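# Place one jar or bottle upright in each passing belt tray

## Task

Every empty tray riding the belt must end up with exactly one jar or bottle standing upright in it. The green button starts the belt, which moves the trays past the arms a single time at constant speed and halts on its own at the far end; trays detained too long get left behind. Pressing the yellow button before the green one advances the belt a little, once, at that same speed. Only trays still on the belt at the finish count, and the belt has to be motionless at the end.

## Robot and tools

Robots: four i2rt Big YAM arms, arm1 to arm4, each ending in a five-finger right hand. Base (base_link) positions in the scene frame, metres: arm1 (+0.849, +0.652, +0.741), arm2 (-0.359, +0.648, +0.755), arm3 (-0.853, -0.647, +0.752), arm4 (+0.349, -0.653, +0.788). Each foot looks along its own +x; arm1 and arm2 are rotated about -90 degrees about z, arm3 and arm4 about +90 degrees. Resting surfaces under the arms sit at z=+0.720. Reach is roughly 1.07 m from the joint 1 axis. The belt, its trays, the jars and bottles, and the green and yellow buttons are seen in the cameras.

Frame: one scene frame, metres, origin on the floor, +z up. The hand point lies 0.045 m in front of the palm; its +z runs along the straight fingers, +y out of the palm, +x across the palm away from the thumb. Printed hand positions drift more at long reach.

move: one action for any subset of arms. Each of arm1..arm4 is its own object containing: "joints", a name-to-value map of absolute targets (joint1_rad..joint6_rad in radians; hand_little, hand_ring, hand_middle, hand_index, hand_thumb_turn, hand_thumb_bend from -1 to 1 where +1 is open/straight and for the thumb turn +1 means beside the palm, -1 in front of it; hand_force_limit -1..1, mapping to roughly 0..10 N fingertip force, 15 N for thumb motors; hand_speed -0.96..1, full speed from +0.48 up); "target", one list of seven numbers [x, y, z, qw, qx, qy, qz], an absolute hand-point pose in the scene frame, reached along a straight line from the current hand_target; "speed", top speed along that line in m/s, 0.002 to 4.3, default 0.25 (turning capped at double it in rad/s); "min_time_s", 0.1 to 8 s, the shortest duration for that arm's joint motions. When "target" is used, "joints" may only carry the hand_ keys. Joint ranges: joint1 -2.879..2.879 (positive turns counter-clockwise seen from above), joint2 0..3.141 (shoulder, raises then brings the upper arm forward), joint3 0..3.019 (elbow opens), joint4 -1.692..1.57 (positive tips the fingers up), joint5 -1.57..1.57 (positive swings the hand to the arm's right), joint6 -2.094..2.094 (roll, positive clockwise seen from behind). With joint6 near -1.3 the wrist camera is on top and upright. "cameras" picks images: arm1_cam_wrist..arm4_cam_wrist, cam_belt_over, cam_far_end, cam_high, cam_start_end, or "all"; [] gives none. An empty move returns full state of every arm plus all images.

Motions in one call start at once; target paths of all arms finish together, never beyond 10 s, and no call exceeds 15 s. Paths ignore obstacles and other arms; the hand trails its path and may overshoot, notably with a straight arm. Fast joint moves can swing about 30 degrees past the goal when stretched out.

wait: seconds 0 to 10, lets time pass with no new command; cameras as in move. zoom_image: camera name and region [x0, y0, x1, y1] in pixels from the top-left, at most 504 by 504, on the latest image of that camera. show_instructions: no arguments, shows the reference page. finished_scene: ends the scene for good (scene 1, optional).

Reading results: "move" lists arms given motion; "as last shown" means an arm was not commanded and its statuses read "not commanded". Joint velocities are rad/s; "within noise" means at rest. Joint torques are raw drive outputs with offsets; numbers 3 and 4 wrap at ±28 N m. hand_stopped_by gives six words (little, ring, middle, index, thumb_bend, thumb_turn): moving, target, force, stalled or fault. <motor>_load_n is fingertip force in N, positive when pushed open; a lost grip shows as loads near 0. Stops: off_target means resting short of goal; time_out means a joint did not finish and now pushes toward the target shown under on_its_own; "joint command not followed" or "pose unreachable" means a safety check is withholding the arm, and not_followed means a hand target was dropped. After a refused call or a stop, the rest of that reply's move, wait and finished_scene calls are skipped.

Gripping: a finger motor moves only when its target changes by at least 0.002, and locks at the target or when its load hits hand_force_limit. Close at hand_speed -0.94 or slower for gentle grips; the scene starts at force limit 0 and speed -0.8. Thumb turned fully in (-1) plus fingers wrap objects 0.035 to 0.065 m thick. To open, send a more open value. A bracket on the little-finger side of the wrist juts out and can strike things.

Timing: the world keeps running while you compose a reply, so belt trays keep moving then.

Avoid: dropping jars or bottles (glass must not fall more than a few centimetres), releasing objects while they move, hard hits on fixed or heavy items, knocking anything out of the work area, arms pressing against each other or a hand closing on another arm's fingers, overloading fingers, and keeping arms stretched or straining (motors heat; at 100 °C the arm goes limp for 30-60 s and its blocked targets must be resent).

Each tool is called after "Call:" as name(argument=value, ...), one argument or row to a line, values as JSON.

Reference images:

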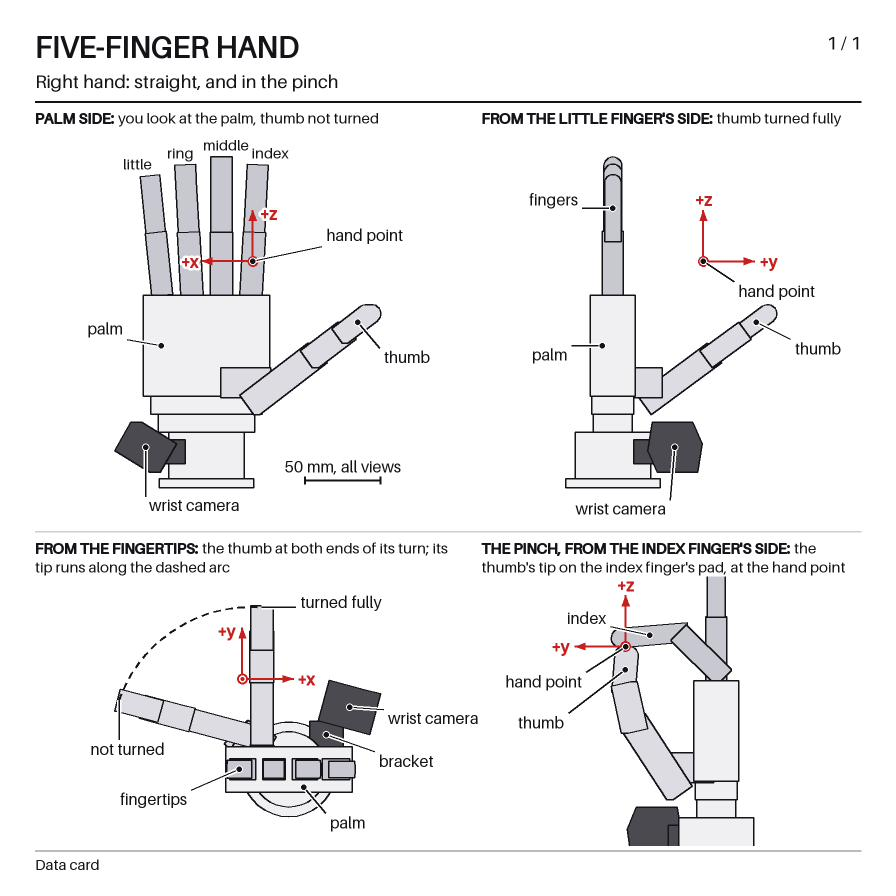

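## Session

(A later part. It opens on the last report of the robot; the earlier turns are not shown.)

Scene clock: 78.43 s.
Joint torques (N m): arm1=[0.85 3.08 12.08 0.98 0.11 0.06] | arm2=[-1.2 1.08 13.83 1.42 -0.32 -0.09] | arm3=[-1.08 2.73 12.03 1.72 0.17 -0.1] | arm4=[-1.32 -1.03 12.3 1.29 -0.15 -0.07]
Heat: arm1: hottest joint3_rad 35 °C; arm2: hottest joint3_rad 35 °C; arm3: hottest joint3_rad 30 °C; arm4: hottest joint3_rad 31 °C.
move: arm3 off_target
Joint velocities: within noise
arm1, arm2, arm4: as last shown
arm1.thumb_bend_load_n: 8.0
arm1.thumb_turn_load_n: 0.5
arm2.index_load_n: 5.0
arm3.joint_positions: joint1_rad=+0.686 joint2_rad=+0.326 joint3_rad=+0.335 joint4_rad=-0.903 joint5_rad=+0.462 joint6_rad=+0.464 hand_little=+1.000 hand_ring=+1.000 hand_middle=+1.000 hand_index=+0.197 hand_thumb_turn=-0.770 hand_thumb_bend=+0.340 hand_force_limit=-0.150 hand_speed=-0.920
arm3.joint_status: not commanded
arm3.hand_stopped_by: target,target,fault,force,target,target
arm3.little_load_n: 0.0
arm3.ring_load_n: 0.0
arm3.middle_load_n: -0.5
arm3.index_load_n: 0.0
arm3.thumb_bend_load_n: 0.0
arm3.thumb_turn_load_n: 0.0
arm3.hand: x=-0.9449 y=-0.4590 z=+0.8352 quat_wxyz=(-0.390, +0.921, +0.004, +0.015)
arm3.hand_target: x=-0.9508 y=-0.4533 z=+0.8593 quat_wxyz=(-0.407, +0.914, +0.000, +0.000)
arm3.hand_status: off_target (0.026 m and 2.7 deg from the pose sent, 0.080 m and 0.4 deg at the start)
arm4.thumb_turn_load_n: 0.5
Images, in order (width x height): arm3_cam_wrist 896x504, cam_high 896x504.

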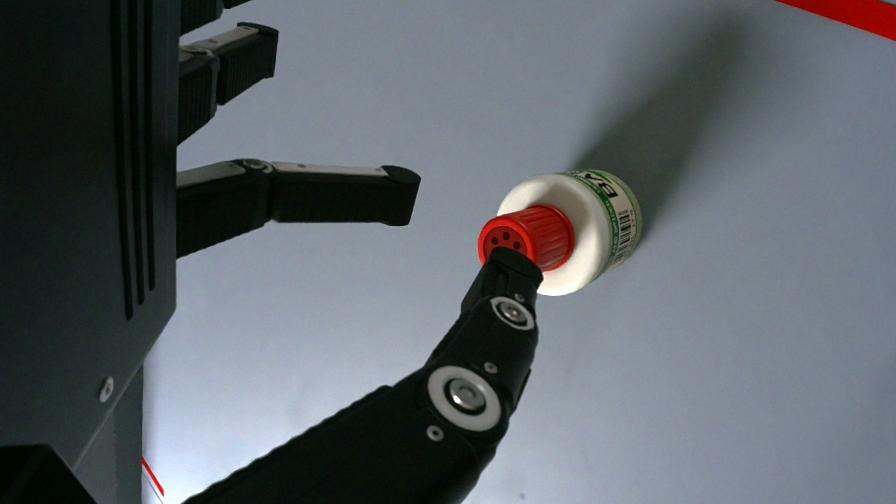

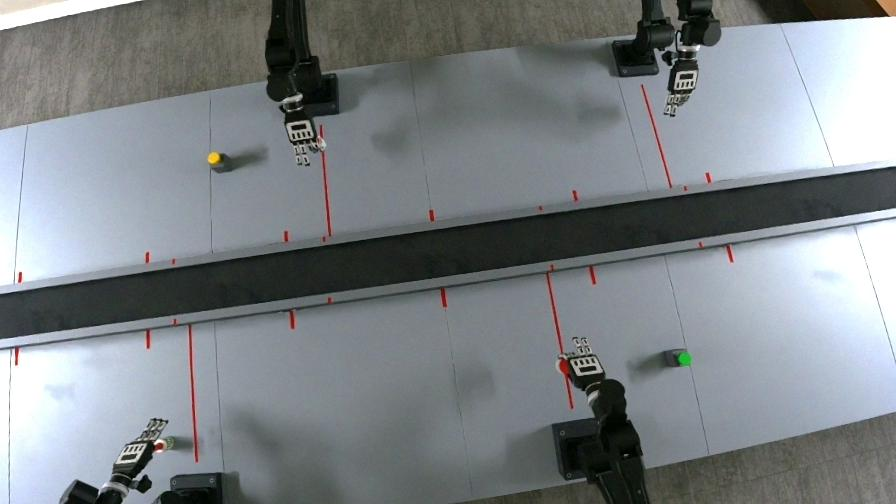

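Call:
move(
  arm3={"joints": {"hand_speed": -0.7, "hand_index": 0.7, "hand_ring": 0.7, "hand_thumb_bend": 0.6, "hand_thumb_turn": -1}},
)

Call:
move(
  arm3={"target": [-0.965, -0.468, 0.84, -0.4067, 0.9135, 0, 0], "speed": 0.08},
  cameras=["arm3_cam_wrist"],
)

Scene clock: 82.13 s.
Joint torques (N m): arm1=[0.79 3.08 12.08 0.98 0.1 0.06] | arm2=[-1.38 0.5 13.85 1.31 -0.2 -0.11] | arm3=[-0.97 2.96 11.97 1.54 0.17 -0.12] | arm4=[-1.67 -1.08 12.31 1.28 -0.14 -0.06]
Heat: arm1: hottest joint3_rad 36 °C; arm2: hottest joint3_rad 36 °C; arm3: hottest joint3_rad 30 °C; arm4: hottest joint3_rad 32 °C.
move: arm3 done
Joint velocities: within noise
arm1, arm2, arm4: as last shown
arm1.middle_load_n: 4.0
arm1.thumb_bend_load_n: 8.5
arm3.joint_positions: joint1_rad=+0.686 joint2_rad=+0.326 joint3_rad=+0.335 joint4_rad=-0.903 joint5_rad=+0.462 joint6_rad=+0.464 hand_little=+1.000 hand_ring=+0.700 hand_middle=+1.000 hand_index=+0.700 hand_thumb_turn=-1.000 hand_thumb_bend=+0.600 hand_force_limit=-0.150 hand_speed=-0.700
arm3.joint_status: all done
arm3.hand_stopped_by: target,target,fault,target,target,target
arm3.little_load_n: 0.0
arm3.ring_load_n: 0.0
arm3.middle_load_n: 0.0
arm3.index_load_n: 0.0
arm3.thumb_bend_load_n: 0.0
arm3.thumb_turn_load_n: 0.0
arm3.hand: x=-0.9449 y=-0.4590 z=+0.8352 quat_wxyz=(-0.390, +0.921, +0.004, +0.015)
arm3.hand_target: x=-0.9508 y=-0.4533 z=+0.8593 quat_wxyz=(-0.407, +0.914, +0.000, +0.000)
arm3.hand_status: not commanded
pictures: none

Scene clock: 83.40 s.
Joint torques (N m): arm1=[0.85 3.08 12.08 1.01 0.11 0.06] | arm2=[-1.44 2.32 13.89 1.42 -0.22 -0.07] | arm3=[-0.67 3.84 8.9 1.47 0.42 -0.05] | arm4=[-1.55 -1.2 12.34 1.25 -0.12 -0.06]
Heat: arm1: hottest joint3_rad 36 °C; arm2: hottest joint3_rad 36 °C; arm3: hottest joint3_rad 30 °C; arm4: hottest joint3_rad 32 °C.
move: arm3 done
Joint velocities: within noise
arm1, arm2, arm4: as last shown
arm1.little_load_n: -0.5
arm1.middle_load_n: 3.5
arm3.joint_positions: joint1_rad=+0.859 joint2_rad=+0.325 joint3_rad=+0.335 joint4_rad=-0.932 joint5_rad=+0.571 joint6_rad=+0.615 hand_little=+1.000 hand_ring=+0.700 hand_middle=+1.000 hand_index=+0.700 hand_thumb_turn=-1.000 hand_thumb_bend=+0.600 hand_force_limit=-0.150 hand_speed=-0.700
arm3.joint_status: not commanded
arm3.hand_stopped_by: target,target,fault,target,target,target
arm3.little_load_n: 0.0
arm3.ring_load_n: 0.0
arm3.middle_load_n: 0.0
arm3.index_load_n: 0.0
arm3.thumb_bend_load_n: 0.0
arm3.thumb_turn_load_n: 0.0
arm3.hand: x=-0.9633 y=-0.4663 z=+0.8386 quat_wxyz=(-0.408, +0.913, -0.001, +0.002)
arm3.hand_target: x=-0.9650 y=-0.4679 z=+0.8400 quat_wxyz=(-0.407, +0.914, +0.000, +0.000)
arm3.hand_status: done (0.003 m and 0.2 deg from the pose sent, 0.022 m and 2.7 deg at the start)
arm4.middle_load_n: 3.0
arm4.thumb_turn_load_n: 0.0
Images, in order (width x height): arm3_cam_wrist 896x504.

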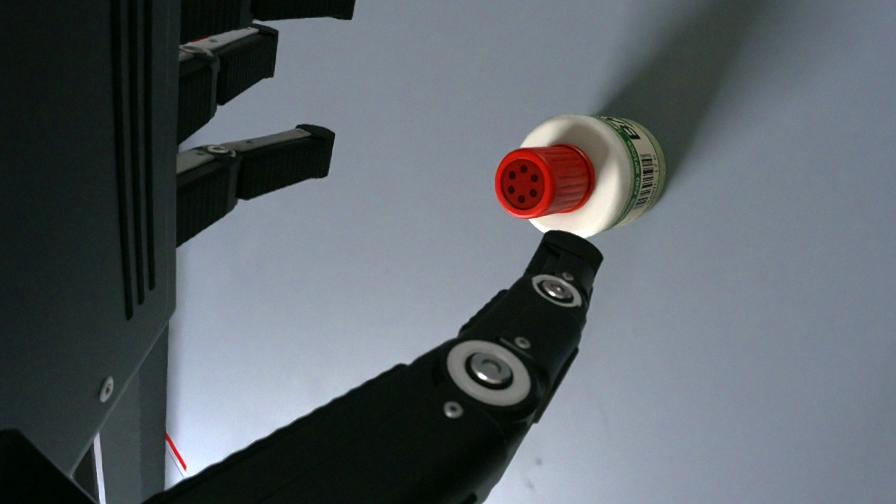

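Call:
move(
  arm3={"target": [-0.969, -0.474, 0.80, -0.4067, 0.9135, 0, 0], "speed": 0.06},
  cameras=["arm3_cam_wrist"],
)

Scene clock: 85.77 s.
Joint torques (N m): arm1=[0.79 3.08 12.1 0.99 0.11 0.06] | arm2=[-1.03 1.32 13.79 1.33 -0.21 -0.04] | arm3=[-0.15 5.42 7.86 2.65 0.48 -0.1] | arm4=[-1.38 -1.08 12.37 1.26 -0.14 -0.07]
Heat: arm1: hottest joint3_rad 36 °C; arm2: hottest joint3_rad 36 °C; arm3: hottest joint3_rad 30 °C; arm4: hottest joint3_rad 32 °C.
move: arm3 done
Joint velocities: within noise
arm1, arm2, arm4: as last shown
arm1.little_load_n: 0.0
arm1.thumb_turn_load_n: 0.0
arm3.joint_positions: joint1_rad=+0.924 joint2_rad=+0.330 joint3_rad=+0.247 joint4_rad=-0.880 joint5_rad=+0.609 joint6_rad=+0.680 hand_little=+1.000 hand_ring=+0.700 hand_middle=+1.000 hand_index=+0.700 hand_thumb_turn=-1.000 hand_thumb_bend=+0.600 hand_force_limit=-0.150 hand_speed=-0.700
arm3.joint_status: not commanded
arm3.hand_stopped_by: target,target,fault,target,target,target
arm3.little_load_n: 0.0
arm3.ring_load_n: 0.0
arm3.middle_load_n: 0.0
arm3.index_load_n: 0.0
arm3.thumb_bend_load_n: 0.5
arm3.thumb_turn_load_n: 0.0
arm3.hand: x=-0.9653 y=-0.4739 z=+0.8025 quat_wxyz=(-0.406, +0.914, -0.001, +0.003)
arm3.hand_target: x=-0.9688 y=-0.4741 z=+0.8000 quat_wxyz=(-0.407, +0.914, +0.000, +0.000)
arm3.hand_status: done (0.004 m and 0.4 deg from the pose sent, 0.040 m and 0.2 deg at the start)
arm4.thumb_turn_load_n: 0.5
Images, in order (width x height): arm3_cam_wrist 896x504.

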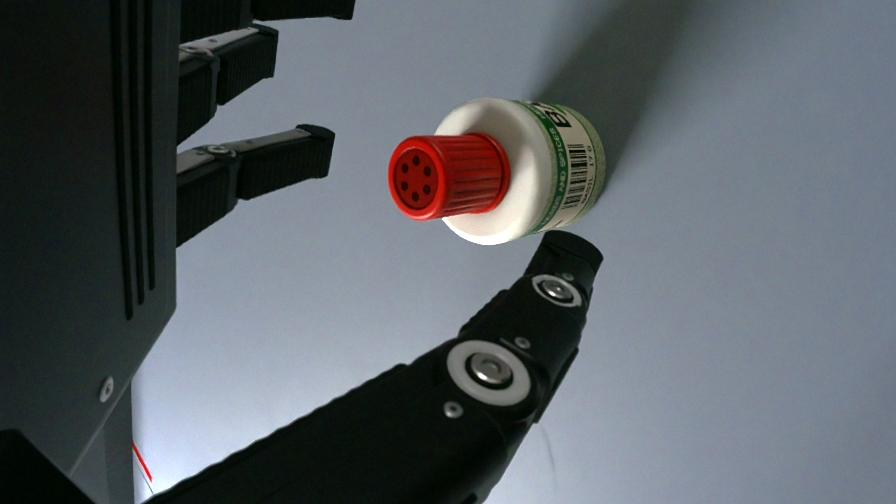

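Call:
move(
  arm3={"target": [-0.971, -0.467, 0.777, -0.4067, 0.9135, 0, 0], "speed": 0.05, "joints": {"hand_thumb_bend": 0.4, "hand_index": 0.45, "hand_ring": 0.45}},
  cameras=["arm3_cam_wrist"],
)

Scene clock: 87.50 s.
Joint torques (N m): arm1=[0.79 3.08 12.08 0.99 0.1 0.06] | arm2=[-1.26 0.15 13.68 1.24 -0.2 -0.11] | arm3=[-2.49 4.89 7.71 2.66 0.24 -0.23] | arm4=[-1.49 -1.14 12.31 1.28 -0.14 -0.07]
Heat: arm1: hottest joint3_rad 36 °C; arm2: hottest joint3_rad 36 °C; arm3: hottest joint3_rad 30 °C; arm4: hottest joint3_rad 32 °C.
move: arm3 done
Joint velocities: within noise
arm1, arm2, arm4: as last shown
arm1.thumb_turn_load_n: 0.5
arm2.index_load_n: 4.5
arm3.joint_positions: joint1_rad=+0.920 joint2_rad=+0.390 joint3_rad=+0.192 joint4_rad=-0.747 joint5_rad=+0.598 joint6_rad=+0.670 hand_little=+1.000 hand_ring=+0.450 hand_middle=+1.000 hand_index=+0.450 hand_thumb_turn=-1.000 hand_thumb_bend=+0.400 hand_force_limit=-0.150 hand_speed=-0.700
arm3.joint_status: all done
arm3.hand_stopped_by: target,target,fault,target,target,target
arm3.little_load_n: 0.0
arm3.ring_load_n: 0.0
arm3.middle_load_n: 0.0
arm3.index_load_n: 0.0
arm3.thumb_bend_load_n: 0.0
arm3.thumb_turn_load_n: 0.0
arm3.hand: x=-0.9733 y=-0.4688 z=+0.7804 quat_wxyz=(-0.408, +0.913, +0.001, -0.004)
arm3.hand_target: x=-0.9709 y=-0.4673 z=+0.7770 quat_wxyz=(-0.407, +0.914, +0.000, +0.000)
arm3.hand_status: done (0.005 m and 0.5 deg from the pose sent, 0.027 m and 0.4 deg at the start)
arm4.middle_load_n: 2.5
arm4.thumb_bend_load_n: 4.5
Images, in order (width x height): arm3_cam_wrist 896x504.

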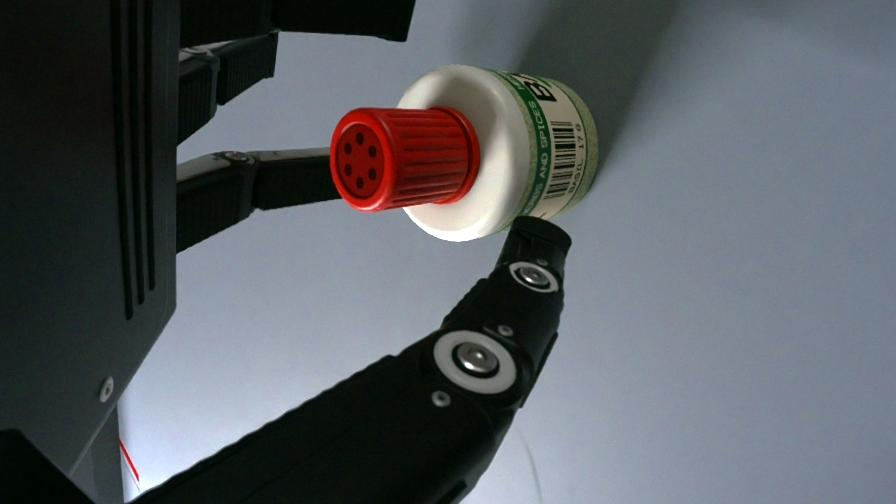

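Call:
move(
  arm3={"joints": {"hand_speed": -0.8, "hand_thumb_bend": 0.25}},
)

Call:
move(
  arm3={"joints": {"hand_speed": -0.92, "hand_force_limit": -0.5, "hand_index": 0.0, "hand_ring": 0.0}},
  cameras=["arm3_cam_wrist"],
)

Scene clock: 89.10 s.
Joint torques (N m): arm1=[0.79 3.08 12.1 1.01 0.11 0.06] | arm2=[-1.38 1.14 13.68 1.39 -0.25 -0.08] | arm3=[-2.37 4.66 7.68 2.61 0.21 -0.22] | arm4=[-1.26 -1.32 12.36 1.29 -0.14 -0.05]
Heat: arm1: hottest joint3_rad 37 °C; arm2: hottest joint3_rad 37 °C; arm3: hottest joint3_rad 30 °C; arm4: hottest joint3_rad 32 °C.
move: arm3 done
Joint velocities: within noise
arm1, arm2, arm4: as last shown
arm1.middle_load_n: 4.0
arm1.thumb_turn_load_n: 0.0
arm3.joint_positions: joint1_rad=+0.920 joint2_rad=+0.390 joint3_rad=+0.192 joint4_rad=-0.747 joint5_rad=+0.598 joint6_rad=+0.669 hand_little=+1.000 hand_ring=+0.450 hand_middle=+1.000 hand_index=+0.450 hand_thumb_turn=-1.000 hand_thumb_bend=+0.250 hand_force_limit=-0.150 hand_speed=-0.800
arm3.joint_status: all done
arm3.hand_stopped_by: target,target,fault,target,target,target
arm3.little_load_n: 0.0
arm3.ring_load_n: 0.0
arm3.middle_load_n: 0.0
arm3.index_load_n: 0.0
arm3.thumb_bend_load_n: 0.0
arm3.thumb_turn_load_n: 0.0
arm3.hand: x=-0.9733 y=-0.4688 z=+0.7804 quat_wxyz=(-0.408, +0.913, +0.001, -0.004)
arm3.hand_target: x=-0.9709 y=-0.4673 z=+0.7770 quat_wxyz=(-0.407, +0.914, +0.000, +0.000)
arm3.hand_status: not commanded
arm4.ring_load_n: -0.5
arm4.thumb_turn_load_n: 0.0
pictures: none

Scene clock: 91.30 s.
Joint torques (N m): arm1=[0.73 3.08 12.08 0.99 0.11 0.06] | arm2=[-0.5 1.55 13.87 1.33 -0.28 -0.05] | arm3=[-2.32 4.42 7.72 2.52 0.19 -0.22] | arm4=[-1.32 -1.2 12.37 1.25 -0.13 -0.07]
Heat: arm1: hottest joint3_rad 37 °C; arm2: hottest joint3_rad 37 °C; arm3: hottest joint3_rad 30 °C; arm4: hottest joint3_rad 32 °C.
move: arm3 off_target
Joint velocities: within noise
arm1.joint_positions: joint1_rad=+0.063 joint2_rad=+0.408 joint3_rad=+0.410 joint4_rad=-0.781 joint5_rad=+0.026 joint6_rad=+0.019 hand_little=+1.000 hand_ring=+1.000 hand_middle=+0.294 hand_index=+0.293 hand_thumb_turn=-1.000 hand_thumb_bend=+0.282 hand_force_limit=-0.100 hand_speed=-0.920
arm1.joint_status: not commanded
arm1.hand_stopped_by: target,target,force,force,target,target
arm1.little_load_n: -0.5
arm1.ring_load_n: 0.0
arm1.middle_load_n: 3.5
arm1.index_load_n: 4.5
arm1.thumb_bend_load_n: 8.5
arm1.thumb_turn_load_n: 0.5
arm1.hand: x=+0.8830 y=+0.4195 z=+0.8529 quat_wxyz=(+0.003, +0.002, -0.923, +0.385)
arm1.hand_target: x=+0.8850 y=+0.4103 z=+0.8794 quat_wxyz=(+0.000, +0.000, -0.913, +0.407)
arm1.hand_status: not commanded
arm2.joint_positions: joint1_rad=-0.056 joint2_rad=+0.432 joint3_rad=+0.366 joint4_rad=-0.731 joint5_rad=-0.085 joint6_rad=-0.058 hand_little=+1.000 hand_ring=+1.000 hand_middle=+0.234 hand_index=+0.227 hand_thumb_turn=-1.000 hand_thumb_bend=+0.282 hand_force_limit=-0.100 hand_speed=-0.920
arm2.joint_status: not commanded
arm2.hand_stopped_by: target,target,force,force,target,target
arm2.little_load_n: 0.0
arm2.ring_load_n: 0.0
arm2.middle_load_n: 2.0
arm2.index_load_n: 4.5
arm2.thumb_bend_load_n: 5.0
arm2.thumb_turn_load_n: 0.0
arm2.hand: x=-0.3380 y=+0.4161 z=+0.8469 quat_wxyz=(-0.004, -0.001, -0.926, +0.378)
arm2.hand_target: x=-0.3406 y=+0.4033 z=+0.8790 quat_wxyz=(+0.000, +0.000, -0.914, +0.407)
arm2.hand_status: not commanded
arm3.joint_positions: joint1_rad=+0.919 joint2_rad=+0.390 joint3_rad=+0.192 joint4_rad=-0.742 joint5_rad=+0.598 joint6_rad=+0.669 hand_little=+1.000 hand_ring=+0.040 hand_middle=+1.000 hand_index=+0.048 hand_thumb_turn=-1.000 hand_thumb_bend=+0.251 hand_force_limit=-0.500 hand_speed=-0.920
arm3.joint_status: hand_ring off_target (ended at +0.040, target +0.000); hand_index off_target (ended at +0.048, target +0.000); the others done
arm3.hand_stopped_by: target,force,fault,force,target,target
arm3.little_load_n: 0.0
arm3.ring_load_n: 2.5
arm3.middle_load_n: 0.5
arm3.index_load_n: 2.5
arm3.thumb_bend_load_n: 3.0
arm3.thumb_turn_load_n: 1.5
arm3.hand: x=-0.9741 y=-0.4679 z=+0.7812 quat_wxyz=(-0.410, +0.912, +0.000, -0.006)
arm3.hand_target: x=-0.9709 y=-0.4673 z=+0.7770 quat_wxyz=(-0.407, +0.914, +0.000, +0.000)
arm3.hand_status: not commanded
arm4.joint_positions: joint1_rad=+0.037 joint2_rad=+0.540 joint3_rad=+0.312 joint4_rad=-0.553 joint5_rad=+0.011 joint6_rad=+0.009 hand_little=+1.000 hand_ring=+1.000 hand_middle=+0.265 hand_index=+0.271 hand_thumb_turn=-1.000 hand_thumb_bend=+0.282 hand_force_limit=-0.100 hand_speed=-0.920
arm4.joint_status: not commanded
arm4.hand_stopped_by: target,target,force,force,target,target
arm4.little_load_n: 0.0
arm4.ring_load_n: 0.0
arm4.middle_load_n: 2.5
arm4.index_load_n: 4.5
arm4.thumb_bend_load_n: 5.0
arm4.thumb_turn_load_n: 0.0
arm4.hand: x=+0.3159 y=-0.4003 z=+0.8530 quat_wxyz=(-0.384, +0.923, +0.001, -0.001)
arm4.hand_target: x=+0.3178 y=-0.3871 z=+0.8792 quat_wxyz=(-0.407, +0.914, +0.000, +0.000)
arm4.hand_status: not commanded
Images, in order (width x height): arm3_cam_wrist 896x504.

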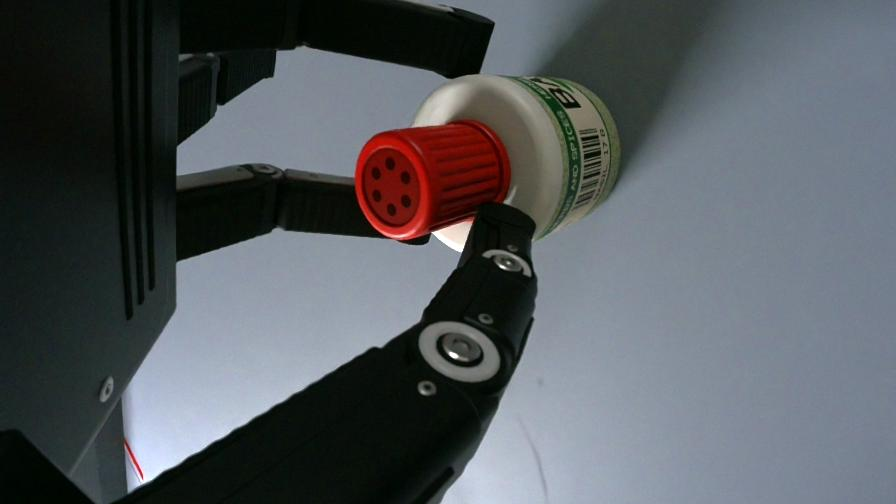

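Call:
move(
  arm3={"joints": {"hand_force_limit": -0.05, "hand_index": -0.2, "hand_ring": -0.2}},
  cameras=["arm3_cam_wrist"],
)

Call:
move(
  arm3={"target": [-0.970, -0.466, 0.83, -0.4067, 0.9135, 0, 0], "speed": 0.05},
  cameras=["arm3_cam_wrist"],
)

Scene clock: 92.80 s.
Joint torques (N m): arm1=[0.85 3.08 12.08 1.02 0.11 0.06] | arm2=[-2.02 0.73 13.6 1.37 -0.25 -0.06] | arm3=[-2.67 4.66 7.68 2.21 0.19 -0.22] | arm4=[-1.55 -1.08 12.41 1.28 -0.15 -0.07]
Heat: arm1: hottest joint3_rad 37 °C; arm2: hottest joint3_rad 37 °C; arm3: hottest joint3_rad 30 °C; arm4: hottest joint3_rad 33 °C.
move: arm3 off_target
Joint velocities: within noise
arm1, arm2, arm4: as last shown
arm1.little_load_n: 0.0
arm1.thumb_bend_load_n: 8.0
arm2.middle_load_n: 2.5
arm3.joint_positions: joint1_rad=+0.918 joint2_rad=+0.390 joint3_rad=+0.192 joint4_rad=-0.739 joint5_rad=+0.598 joint6_rad=+0.669 hand_little=+1.000 hand_ring=+0.005 hand_middle=+1.000 hand_index=+0.012 hand_thumb_turn=-1.000 hand_thumb_bend=+0.252 hand_force_limit=-0.050 hand_speed=-0.920
arm3.joint_status: hand_ring off_target (ended at +0.005, target -0.200); hand_index off_target (ended at +0.012, target -0.200); the others done
arm3.hand_stopped_by: target,force,fault,force,target,target
arm3.little_load_n: 0.0
arm3.ring_load_n: 5.5
arm3.middle_load_n: 0.0
arm3.index_load_n: 5.0
arm3.thumb_bend_load_n: 6.5
arm3.thumb_turn_load_n: 2.0
arm3.hand: x=-0.9745 y=-0.4675 z=+0.7815 quat_wxyz=(-0.410, +0.912, +0.000, -0.007)
arm3.hand_target: x=-0.9709 y=-0.4672 z=+0.7770 quat_wxyz=(-0.407, +0.914, +0.000, +0.000)
arm3.hand_status: not commanded
arm4.middle_load_n: 3.0
arm4.index_load_n: 4.0
Images, in order (width x height): arm3_cam_wrist 896x504.

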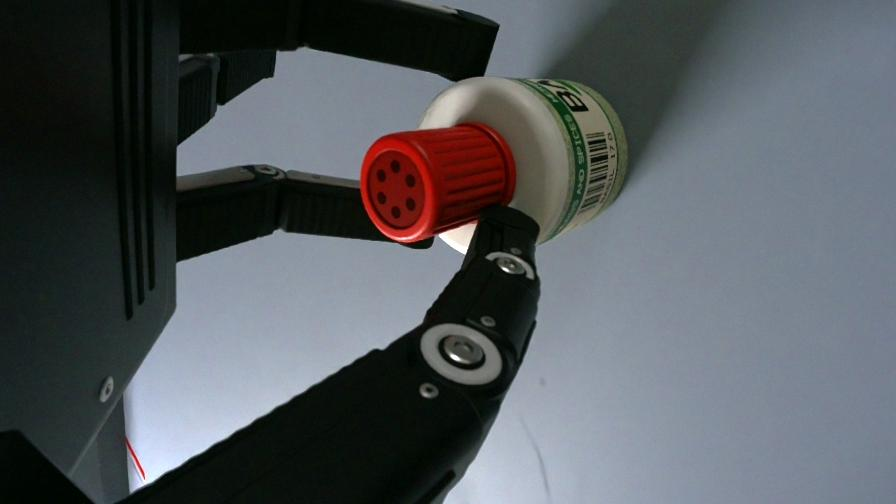

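Scene clock: 94.43 s.
Joint torques (N m): arm1=[0.79 3.08 12.08 1.01 0.11 0.06] | arm2=[-1.38 1.73 13.86 1.47 -0.27 -0.06] | arm3=[-2.61 3.25 11.92 1.62 0.26 -0.24] | arm4=[-1.61 -1.26 12.3 1.32 -0.15 -0.06]
Heat: arm1: hottest joint3_rad 37 °C; arm2: hottest joint3_rad 37 °C; arm3: hottest joint3_rad 30 °C; arm4: hottest joint3_rad 33 °C.
move: arm3 off_target
Joint velocities: within noise
arm1, arm2, arm4: as last shown
arm1.little_load_n: -0.5
arm1.thumb_bend_load_n: 8.5
arm2.middle_load_n: 2.0
arm2.index_load_n: 5.0
arm3.joint_positions: joint1_rad=+0.902 joint2_rad=+0.370 joint3_rad=+0.271 joint4_rad=-0.887 joint5_rad=+0.588 joint6_rad=+0.653 hand_little=+1.000 hand_ring=+0.005 hand_middle=+1.000 hand_index=+0.012 hand_thumb_turn=-1.000 hand_thumb_bend=+0.252 hand_force_limit=-0.050 hand_speed=-0.920
arm3.joint_status: not commanded
arm3.hand_stopped_by: target,force,fault,force,target,target
arm3.little_load_n: 0.0
arm3.ring_load_n: 4.5
arm3.middle_load_n: 0.0
arm3.index_load_n: 4.5
arm3.thumb_bend_load_n: 6.5
arm3.thumb_turn_load_n: 2.0
arm3.hand: x=-0.9645 y=-0.4739 z=+0.8050 quat_wxyz=(-0.393, +0.920, +0.009, +0.013)
arm3.hand_target: x=-0.9699 y=-0.4658 z=+0.8292 quat_wxyz=(-0.407, +0.913, +0.000, +0.000)
arm3.hand_status: off_target (0.027 m and 2.5 deg from the pose sent, 0.049 m and 0.9 deg at the start)
arm4.middle_load_n: 2.5
arm4.index_load_n: 4.5
arm4.thumb_bend_load_n: 4.5
Images, in order (width x height): arm3_cam_wrist 896x504.

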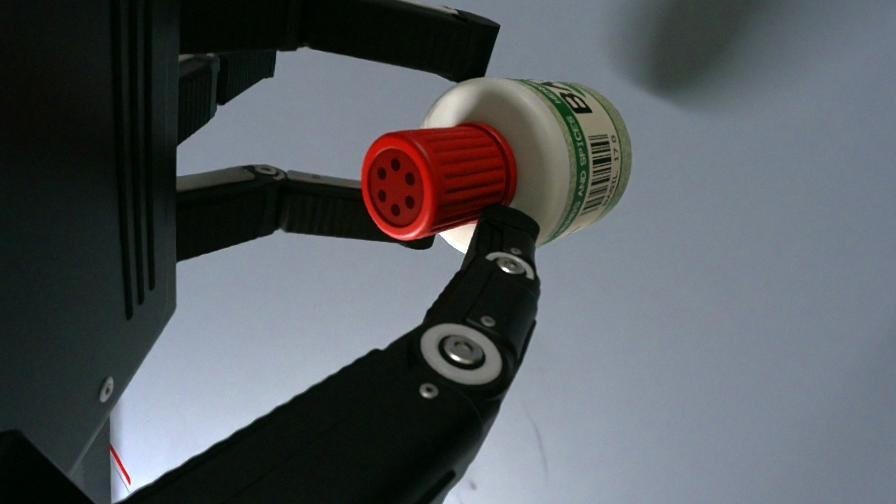

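Call:
move(
  arm1={"target": [0.862, 0.06, 0.93, 0, 0, 0.9135, -0.4067], "speed": 0.15},
  arm2={"target": [-0.614, 0.43, 0.93, 0, 0.4924, 0.8704, 0], "speed": 0.15},
  arm3={"target": [-0.877, -0.06, 0.93, -0.4067, 0.9135, 0, 0], "speed": 0.15},
  arm4={"target": [0.336, -0.06, 0.93, -0.4067, 0.9135, 0, 0], "speed": 0.15},
  cameras=["all"],
)

Scene clock: 100.97 s.
Joint torques (N m): arm1=[-0.09 -8.41 11.75 1.02 -0.13 -0.18] | arm2=[-1.32 -9 11.67 -0.2 0.04 0.08] | arm3=[-2.43 -13.33 11.7 1.87 -0.13 -0.23] | arm4=[-1.61 -13.86 11.73 1.29 -0.3 -0.08]
Heat: arm1: hottest joint3_rad 37 °C; arm2: hottest joint3_rad 37 °C; arm3: hottest joint3_rad 31 °C; arm4: hottest joint3_rad 33 °C.
move: arm1 off_target; arm2 off_target; arm3 off_target; arm4 off_target
Joint velocities: within noise
arm1.joint_positions: joint1_rad=+0.001 joint2_rad=+1.490 joint3_rad=+1.186 joint4_rad=-0.462 joint5_rad=-0.024 joint6_rad=-0.008 hand_little=+1.000 hand_ring=+1.000 hand_middle=+0.294 hand_index=+0.293 hand_thumb_turn=-1.000 hand_thumb_bend=+0.282 hand_force_limit=-0.100 hand_speed=-0.920
arm1.joint_status: not commanded
arm1.hand_stopped_by: target,target,force,force,target,target
arm1.little_load_n: 0.0
arm1.ring_load_n: -0.5
arm1.middle_load_n: 3.5
arm1.index_load_n: 4.5
arm1.thumb_bend_load_n: 8.5
arm1.thumb_turn_load_n: 0.5
arm1.hand: x=+0.8675 y=+0.0760 z=+0.9093 quat_wxyz=(-0.003, -0.004, -0.921, +0.390)
arm1.hand_target: x=+0.8619 y=+0.0610 z=+0.9300 quat_wxyz=(+0.000, +0.000, -0.913, +0.407)
arm1.hand_status: off_target (0.027 m and 2.1 deg from the pose sent, 0.368 m and 2.8 deg at the start)
arm2.joint_positions: joint1_rad=-0.924 joint2_rad=+1.385 joint3_rad=+1.138 joint4_rad=-1.368 joint5_rad=-0.012 joint6_rad=+0.048 hand_little=+1.000 hand_ring=+1.000 hand_middle=+0.234 hand_index=+0.227 hand_thumb_turn=-1.000 hand_thumb_bend=+0.282 hand_force_limit=-0.100 hand_speed=-0.920
arm2.joint_status: not commanded
arm2.hand_stopped_by: target,target,force,force,target,target
arm2.little_load_n: 0.0
arm2.ring_load_n: 0.0
arm2.middle_load_n: 2.5
arm2.index_load_n: 5.0
arm2.thumb_bend_load_n: 5.0
arm2.thumb_turn_load_n: 0.0
arm2.hand: x=-0.5995 y=+0.4375 z=+0.9148 quat_wxyz=(-0.009, -0.486, -0.874, -0.015)
arm2.hand_target: x=-0.6135 y=+0.4304 z=+0.9300 quat_wxyz=(+0.000, -0.492, -0.870, +0.000)
arm2.hand_status: off_target (0.022 m and 2.2 deg from the pose sent, 0.289 m and 72.5 deg at the start)
arm3.joint_positions: joint1_rad=+0.049 joint2_rad=+1.486 joint3_rad=+1.158 joint4_rad=-0.429 joint5_rad=-0.005 joint6_rad=+0.002 hand_little=+1.000 hand_ring=+0.005 hand_middle=+1.000 hand_index=+0.012 hand_thumb_turn=-1.000 hand_thumb_bend=+0.252 hand_force_limit=-0.050 hand_speed=-0.920
arm3.joint_status: not commanded
arm3.hand_stopped_by: target,force,fault,force,target,target
arm3.little_load_n: 0.0
arm3.ring_load_n: 4.5
arm3.middle_load_n: 0.0
arm3.index_load_n: 4.0
arm3.thumb_bend_load_n: 6.0
arm3.thumb_turn_load_n: 2.0
arm3.hand: x=-0.8847 y=-0.0748 z=+0.9172 quat_wxyz=(-0.398, +0.918, +0.000, -0.003)
arm3.hand_target: x=-0.8769 y=-0.0607 z=+0.9301 quat_wxyz=(-0.407, +0.913, +0.000, +0.000)
arm3.hand_status: off_target (0.021 m and 1.2 deg from the pose sent, 0.441 m and 2.5 deg at the start)
arm4.joint_positions: joint1_rad=-0.003 joint2_rad=+1.541 joint3_rad=+1.108 joint4_rad=-0.337 joint5_rad=-0.018 joint6_rad=-0.019 hand_little=+1.000 hand_ring=+1.000 hand_middle=+0.265 hand_index=+0.271 hand_thumb_turn=-1.000 hand_thumb_bend=+0.282 hand_force_limit=-0.100 hand_speed=-0.920
arm4.joint_status: not commanded
arm4.hand_stopped_by: target,target,force,force,target,target
arm4.little_load_n: 0.0
arm4.ring_load_n: 0.0
arm4.middle_load_n: 2.5
arm4.index_load_n: 4.5
arm4.thumb_bend_load_n: 5.0
arm4.thumb_turn_load_n: 0.0
arm4.hand: x=+0.3293 y=-0.0769 z=+0.9076 quat_wxyz=(-0.389, +0.921, +0.002, -0.002)
arm4.hand_target: x=+0.3360 y=-0.0611 z=+0.9301 quat_wxyz=(-0.407, +0.913, +0.000, +0.000)
arm4.hand_status: off_target (0.029 m and 2.2 deg from the pose sent, 0.349 m and 2.8 deg at the start)
pictures: arm1_cam_wrist, arm2_cam_wrist, arm3_cam_wrist, arm4_cam_wrist, cam_belt_over, cam_far_end, cam_high, cam_start_end
Images, in order (width x height): arm1_cam_wrist 896x504, arm2_cam_wrist 896x504, arm3_cam_wrist 896x504, arm4_cam_wrist 896x504, cam_belt_over 896x504, cam_far_end 896x504, cam_high 896x504, cam_start_end 896x504.

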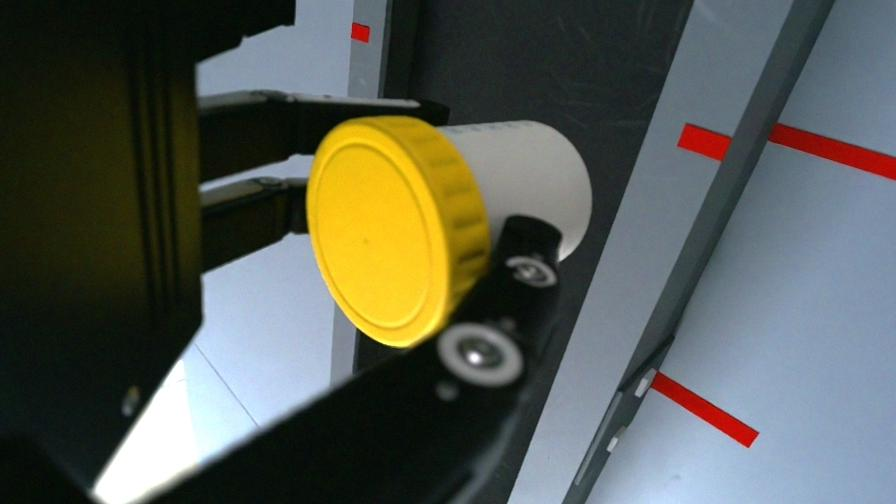

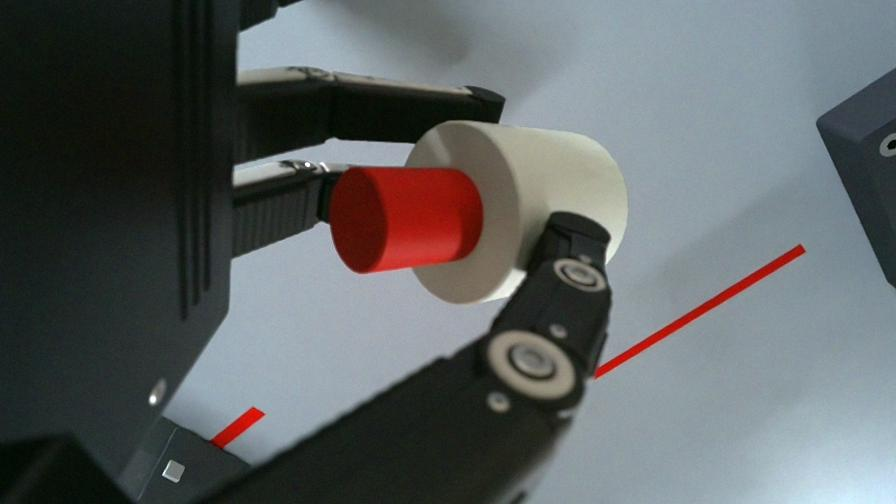

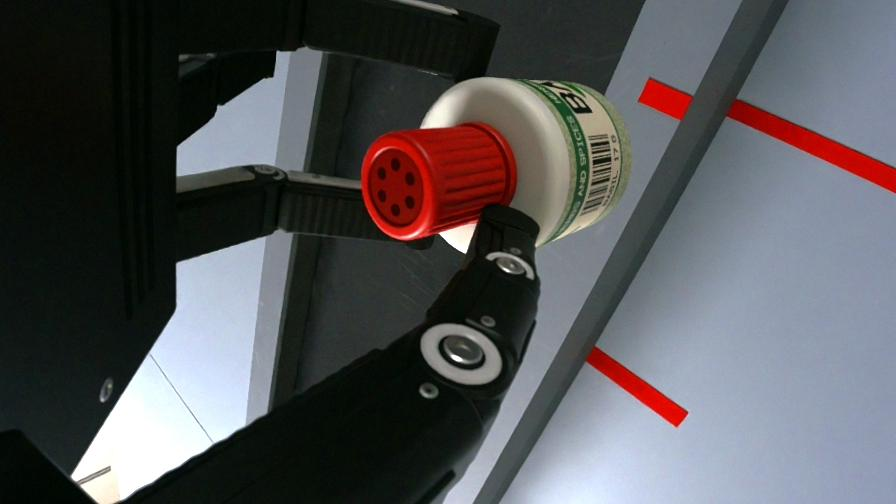

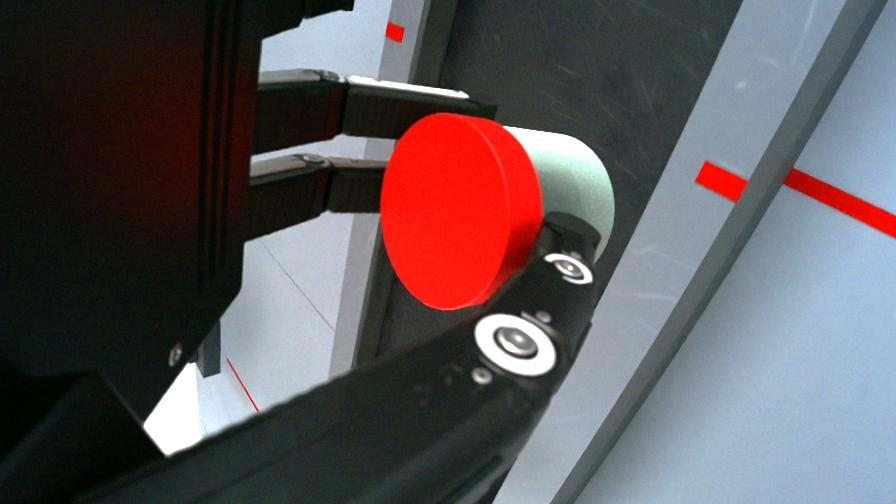

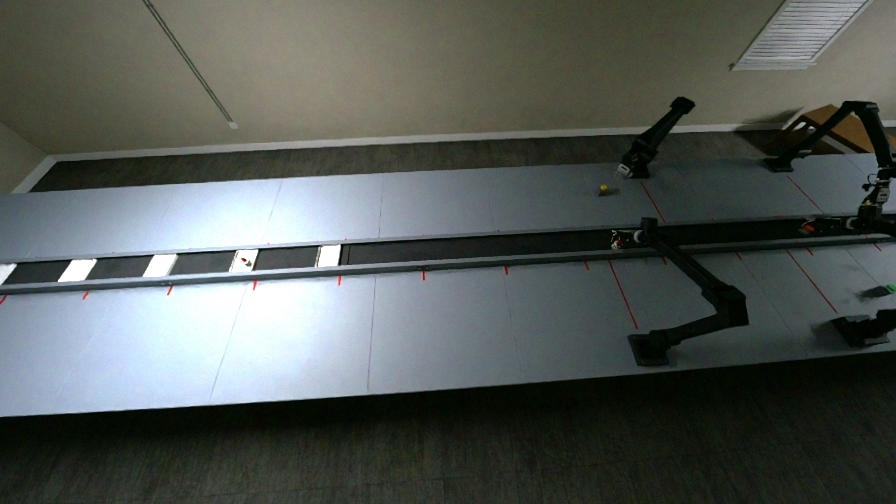

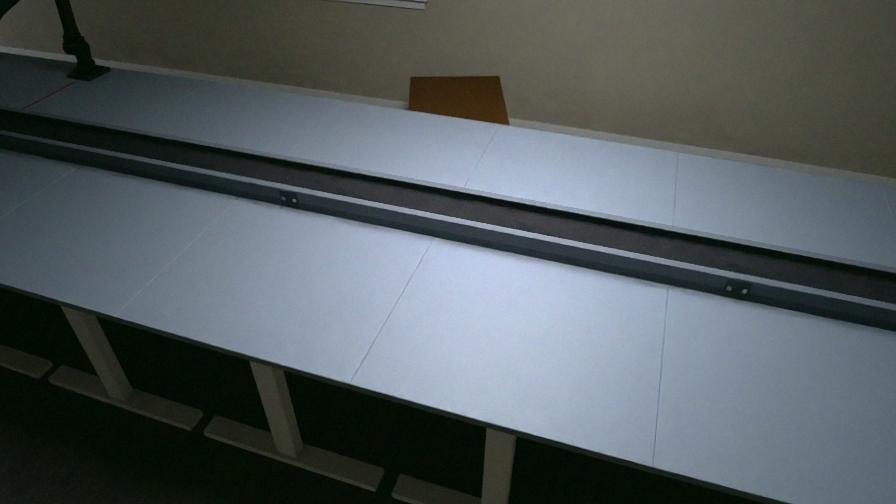

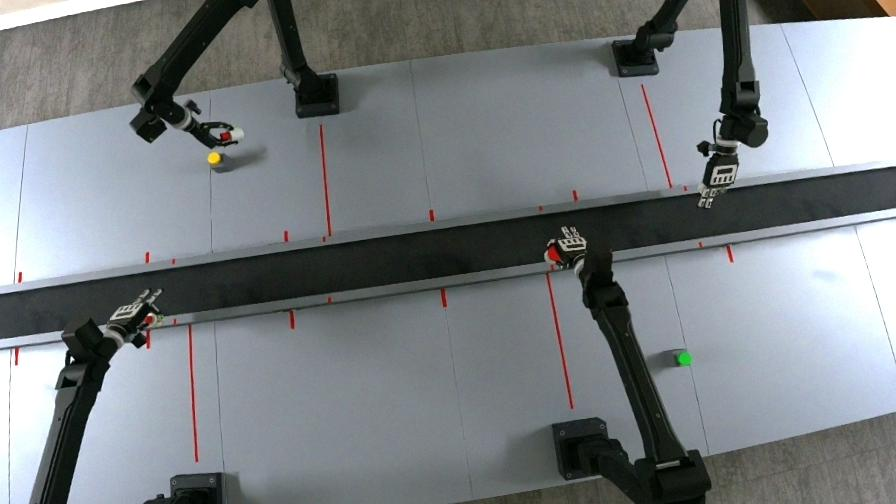

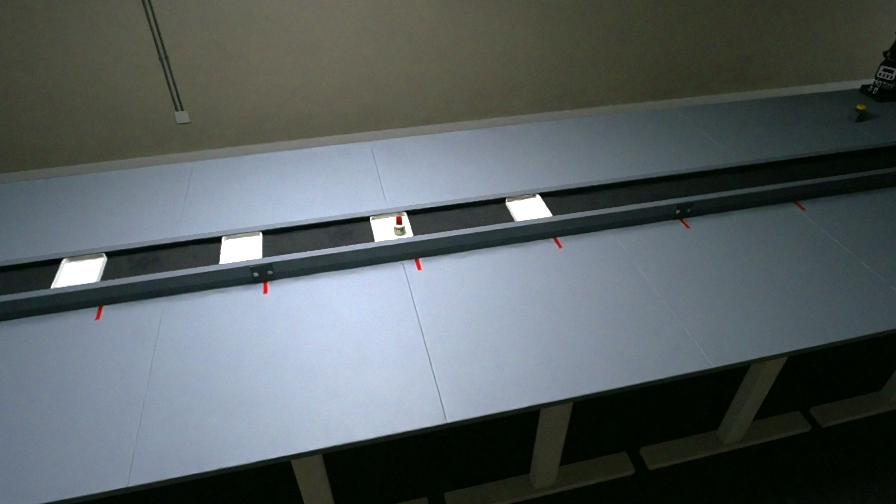

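Call:
move(
  arm1={"target": [0.862, -0.007, 0.89, 0, 0, 0.9135, -0.4067], "speed": 0.1},
  arm2={"target": [-0.705, 0.395, 0.94, 0, 0.4924, 0.8704, 0], "speed": 0.1},
  arm3={"target": [-0.877, 0.008, 0.90, -0.4067, 0.9135, 0, 0], "speed": 0.1},
  arm4={"target": [0.336, 0.007, 0.89, -0.4067, 0.9135, 0, 0], "speed": 0.1},
  cameras=["arm1_cam_wrist", "arm2_cam_wrist", "arm3_cam_wrist", "arm4_cam_wrist"],
)

Scene clock: 105.13 s.
Joint torques (N m): arm1=[0.21 -11.11 11.58 1.77 0.02 -0.14] | arm2=[-0.56 -13.1 11.85 -0.14 0.1 -0.05] | arm3=[-1.9 -16.56 11.59 2.93 -0.1 -0.2] | arm4=[-1.49 -17.03 11.45 2.69 -0.19 -0.02]
Heat: arm1: hottest joint3_rad 37 °C; arm2: hottest joint3_rad 37 °C; arm3: hottest joint3_rad 31 °C; arm4: hottest joint3_rad 33 °C.
move: arm1 off_target; arm2 off_target; arm3 off_target; arm4 off_target
Joint velocities: within noise
arm1.joint_positions: joint1_rad=+0.001 joint2_rad=+1.689 joint3_rad=+1.316 joint4_rad=-0.417 joint5_rad=-0.024 joint6_rad=-0.008 hand_little=+1.000 hand_ring=+1.000 hand_middle=+0.294 hand_index=+0.293 hand_thumb_turn=-1.000 hand_thumb_bend=+0.282 hand_force_limit=-0.100 hand_speed=-0.920
arm1.joint_status: not commanded
arm1.hand_stopped_by: target,target,force,force,target,target
arm1.little_load_n: 0.0
arm1.ring_load_n: 0.0
arm1.middle_load_n: 3.5
arm1.index_load_n: 4.5
arm1.thumb_bend_load_n: 8.5
arm1.thumb_turn_load_n: 0.5
arm1.hand: x=+0.8657 y=+0.0157 z=+0.8657 quat_wxyz=(-0.003, -0.004, -0.925, +0.379)
arm1.hand_target: x=+0.8619 y=-0.0053 z=+0.8907 quat_wxyz=(+0.000, +0.000, -0.913, +0.407)
arm1.hand_status: off_target (0.033 m and 3.5 deg from the pose sent, 0.085 m and 2.1 deg at the start)
arm2.joint_positions: joint1_rad=-0.968 joint2_rad=+1.627 joint3_rad=+1.433 joint4_rad=-1.421 joint5_rad=-0.011 joint6_rad=+0.018 hand_little=+1.000 hand_ring=+1.000 hand_middle=+0.234 hand_index=+0.227 hand_thumb_turn=-1.000 hand_thumb_bend=+0.282 hand_force_limit=-0.100 hand_speed=-0.920
arm2.joint_status: not commanded
arm2.hand_stopped_by: target,target,force,force,target,target
arm2.little_load_n: 0.0
arm2.ring_load_n: 0.0
arm2.middle_load_n: 2.5
arm2.index_load_n: 5.0
arm2.thumb_bend_load_n: 4.5
arm2.thumb_turn_load_n: 0.0
arm2.hand: x=-0.6906 y=+0.3992 z=+0.9252 quat_wxyz=(-0.009, -0.493, -0.870, -0.015)
arm2.hand_target: x=-0.7044 y=+0.3954 z=+0.9400 quat_wxyz=(+0.000, -0.492, -0.870, +0.000)
arm2.hand_status: off_target (0.021 m and 2.0 deg from the pose sent, 0.117 m and 2.2 deg at the start)
arm3.joint_positions: joint1_rad=+0.049 joint2_rad=+1.678 joint3_rad=+1.308 joint4_rad=-0.413 joint5_rad=-0.005 joint6_rad=+0.002 hand_little=+1.000 hand_ring=+0.005 hand_middle=+1.000 hand_index=+0.012 hand_thumb_turn=-1.000 hand_thumb_bend=+0.252 hand_force_limit=-0.050 hand_speed=-0.920
arm3.joint_status: not commanded
arm3.hand_stopped_by: target,force,fault,force,target,target
arm3.little_load_n: 0.0
arm3.ring_load_n: 4.5
arm3.middle_load_n: -0.5
arm3.index_load_n: 4.0
arm3.thumb_bend_load_n: 6.5
arm3.thumb_turn_load_n: 2.0
arm3.hand: x=-0.8848 y=-0.0138 z=+0.8844 quat_wxyz=(-0.386, +0.923, +0.000, -0.003)
arm3.hand_target: x=-0.8769 y=+0.0066 z=+0.9005 quat_wxyz=(-0.407, +0.913, +0.000, +0.000)
arm3.hand_status: off_target (0.028 m and 2.7 deg from the pose sent, 0.085 m and 1.2 deg at the start)
arm4.joint_positions: joint1_rad=-0.003 joint2_rad=+1.746 joint3_rad=+1.252 joint4_rad=-0.315 joint5_rad=-0.018 joint6_rad=-0.019 hand_little=+1.000 hand_ring=+1.000 hand_middle=+0.265 hand_index=+0.271 hand_thumb_turn=-1.000 hand_thumb_bend=+0.282 hand_force_limit=-0.100 hand_speed=-0.920
arm4.joint_status: not commanded
arm4.hand_stopped_by: target,target,force,force,target,target
arm4.little_load_n: 0.0
arm4.ring_load_n: 0.0
arm4.middle_load_n: 3.0
arm4.index_load_n: 4.0
arm4.thumb_bend_load_n: 5.0
arm4.thumb_turn_load_n: 0.0
arm4.hand: x=+0.3304 y=-0.0200 z=+0.8615 quat_wxyz=(-0.371, +0.928, +0.002, -0.002)
arm4.hand_target: x=+0.3360 y=+0.0049 z=+0.8911 quat_wxyz=(-0.407, +0.914, +0.000, +0.000)
arm4.hand_status: off_target (0.040 m and 4.4 deg from the pose sent, 0.086 m and 2.2 deg at the start)
Images, in order (width x height): arm1_cam_wrist 896x504, arm2_cam_wrist 896x504, arm3_cam_wrist 896x504, arm4_cam_wrist 896x504.

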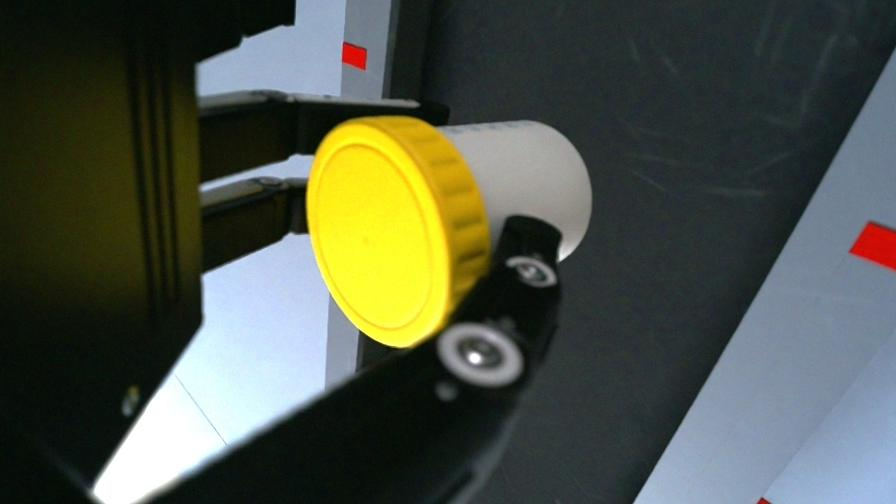

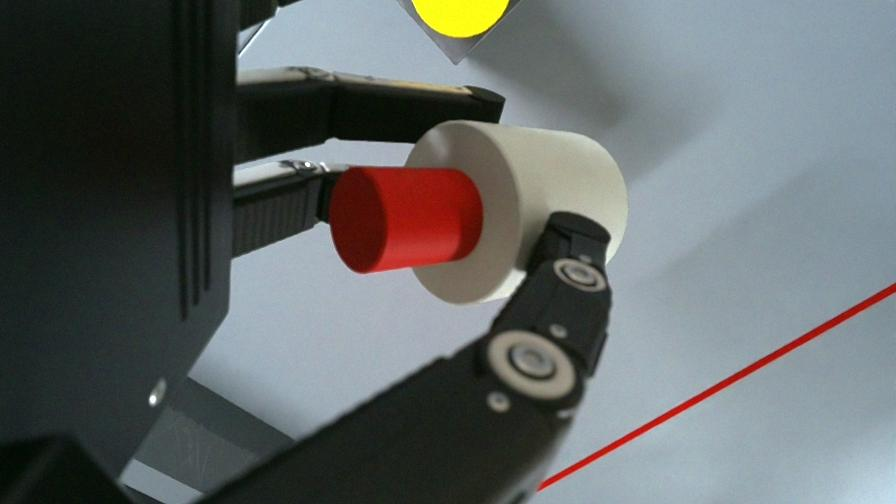

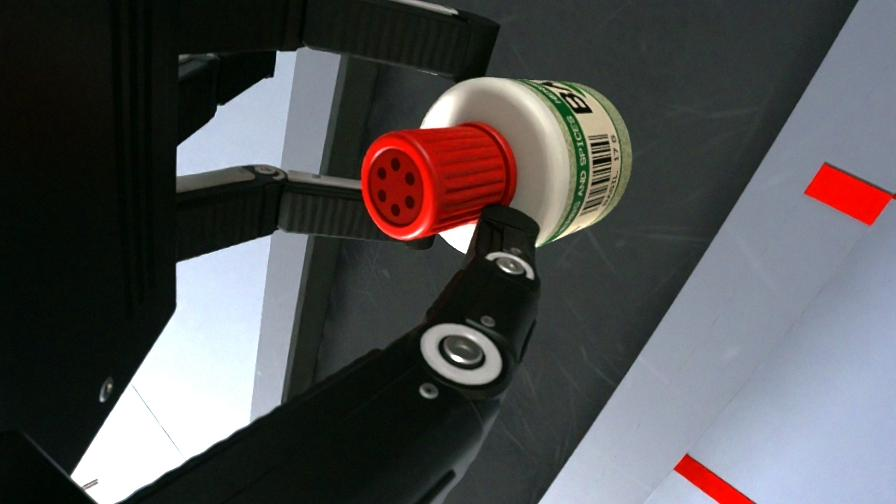

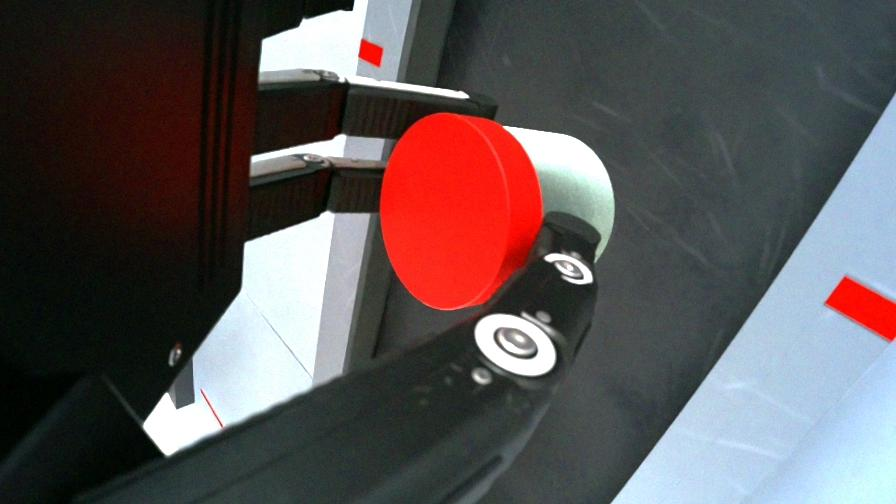

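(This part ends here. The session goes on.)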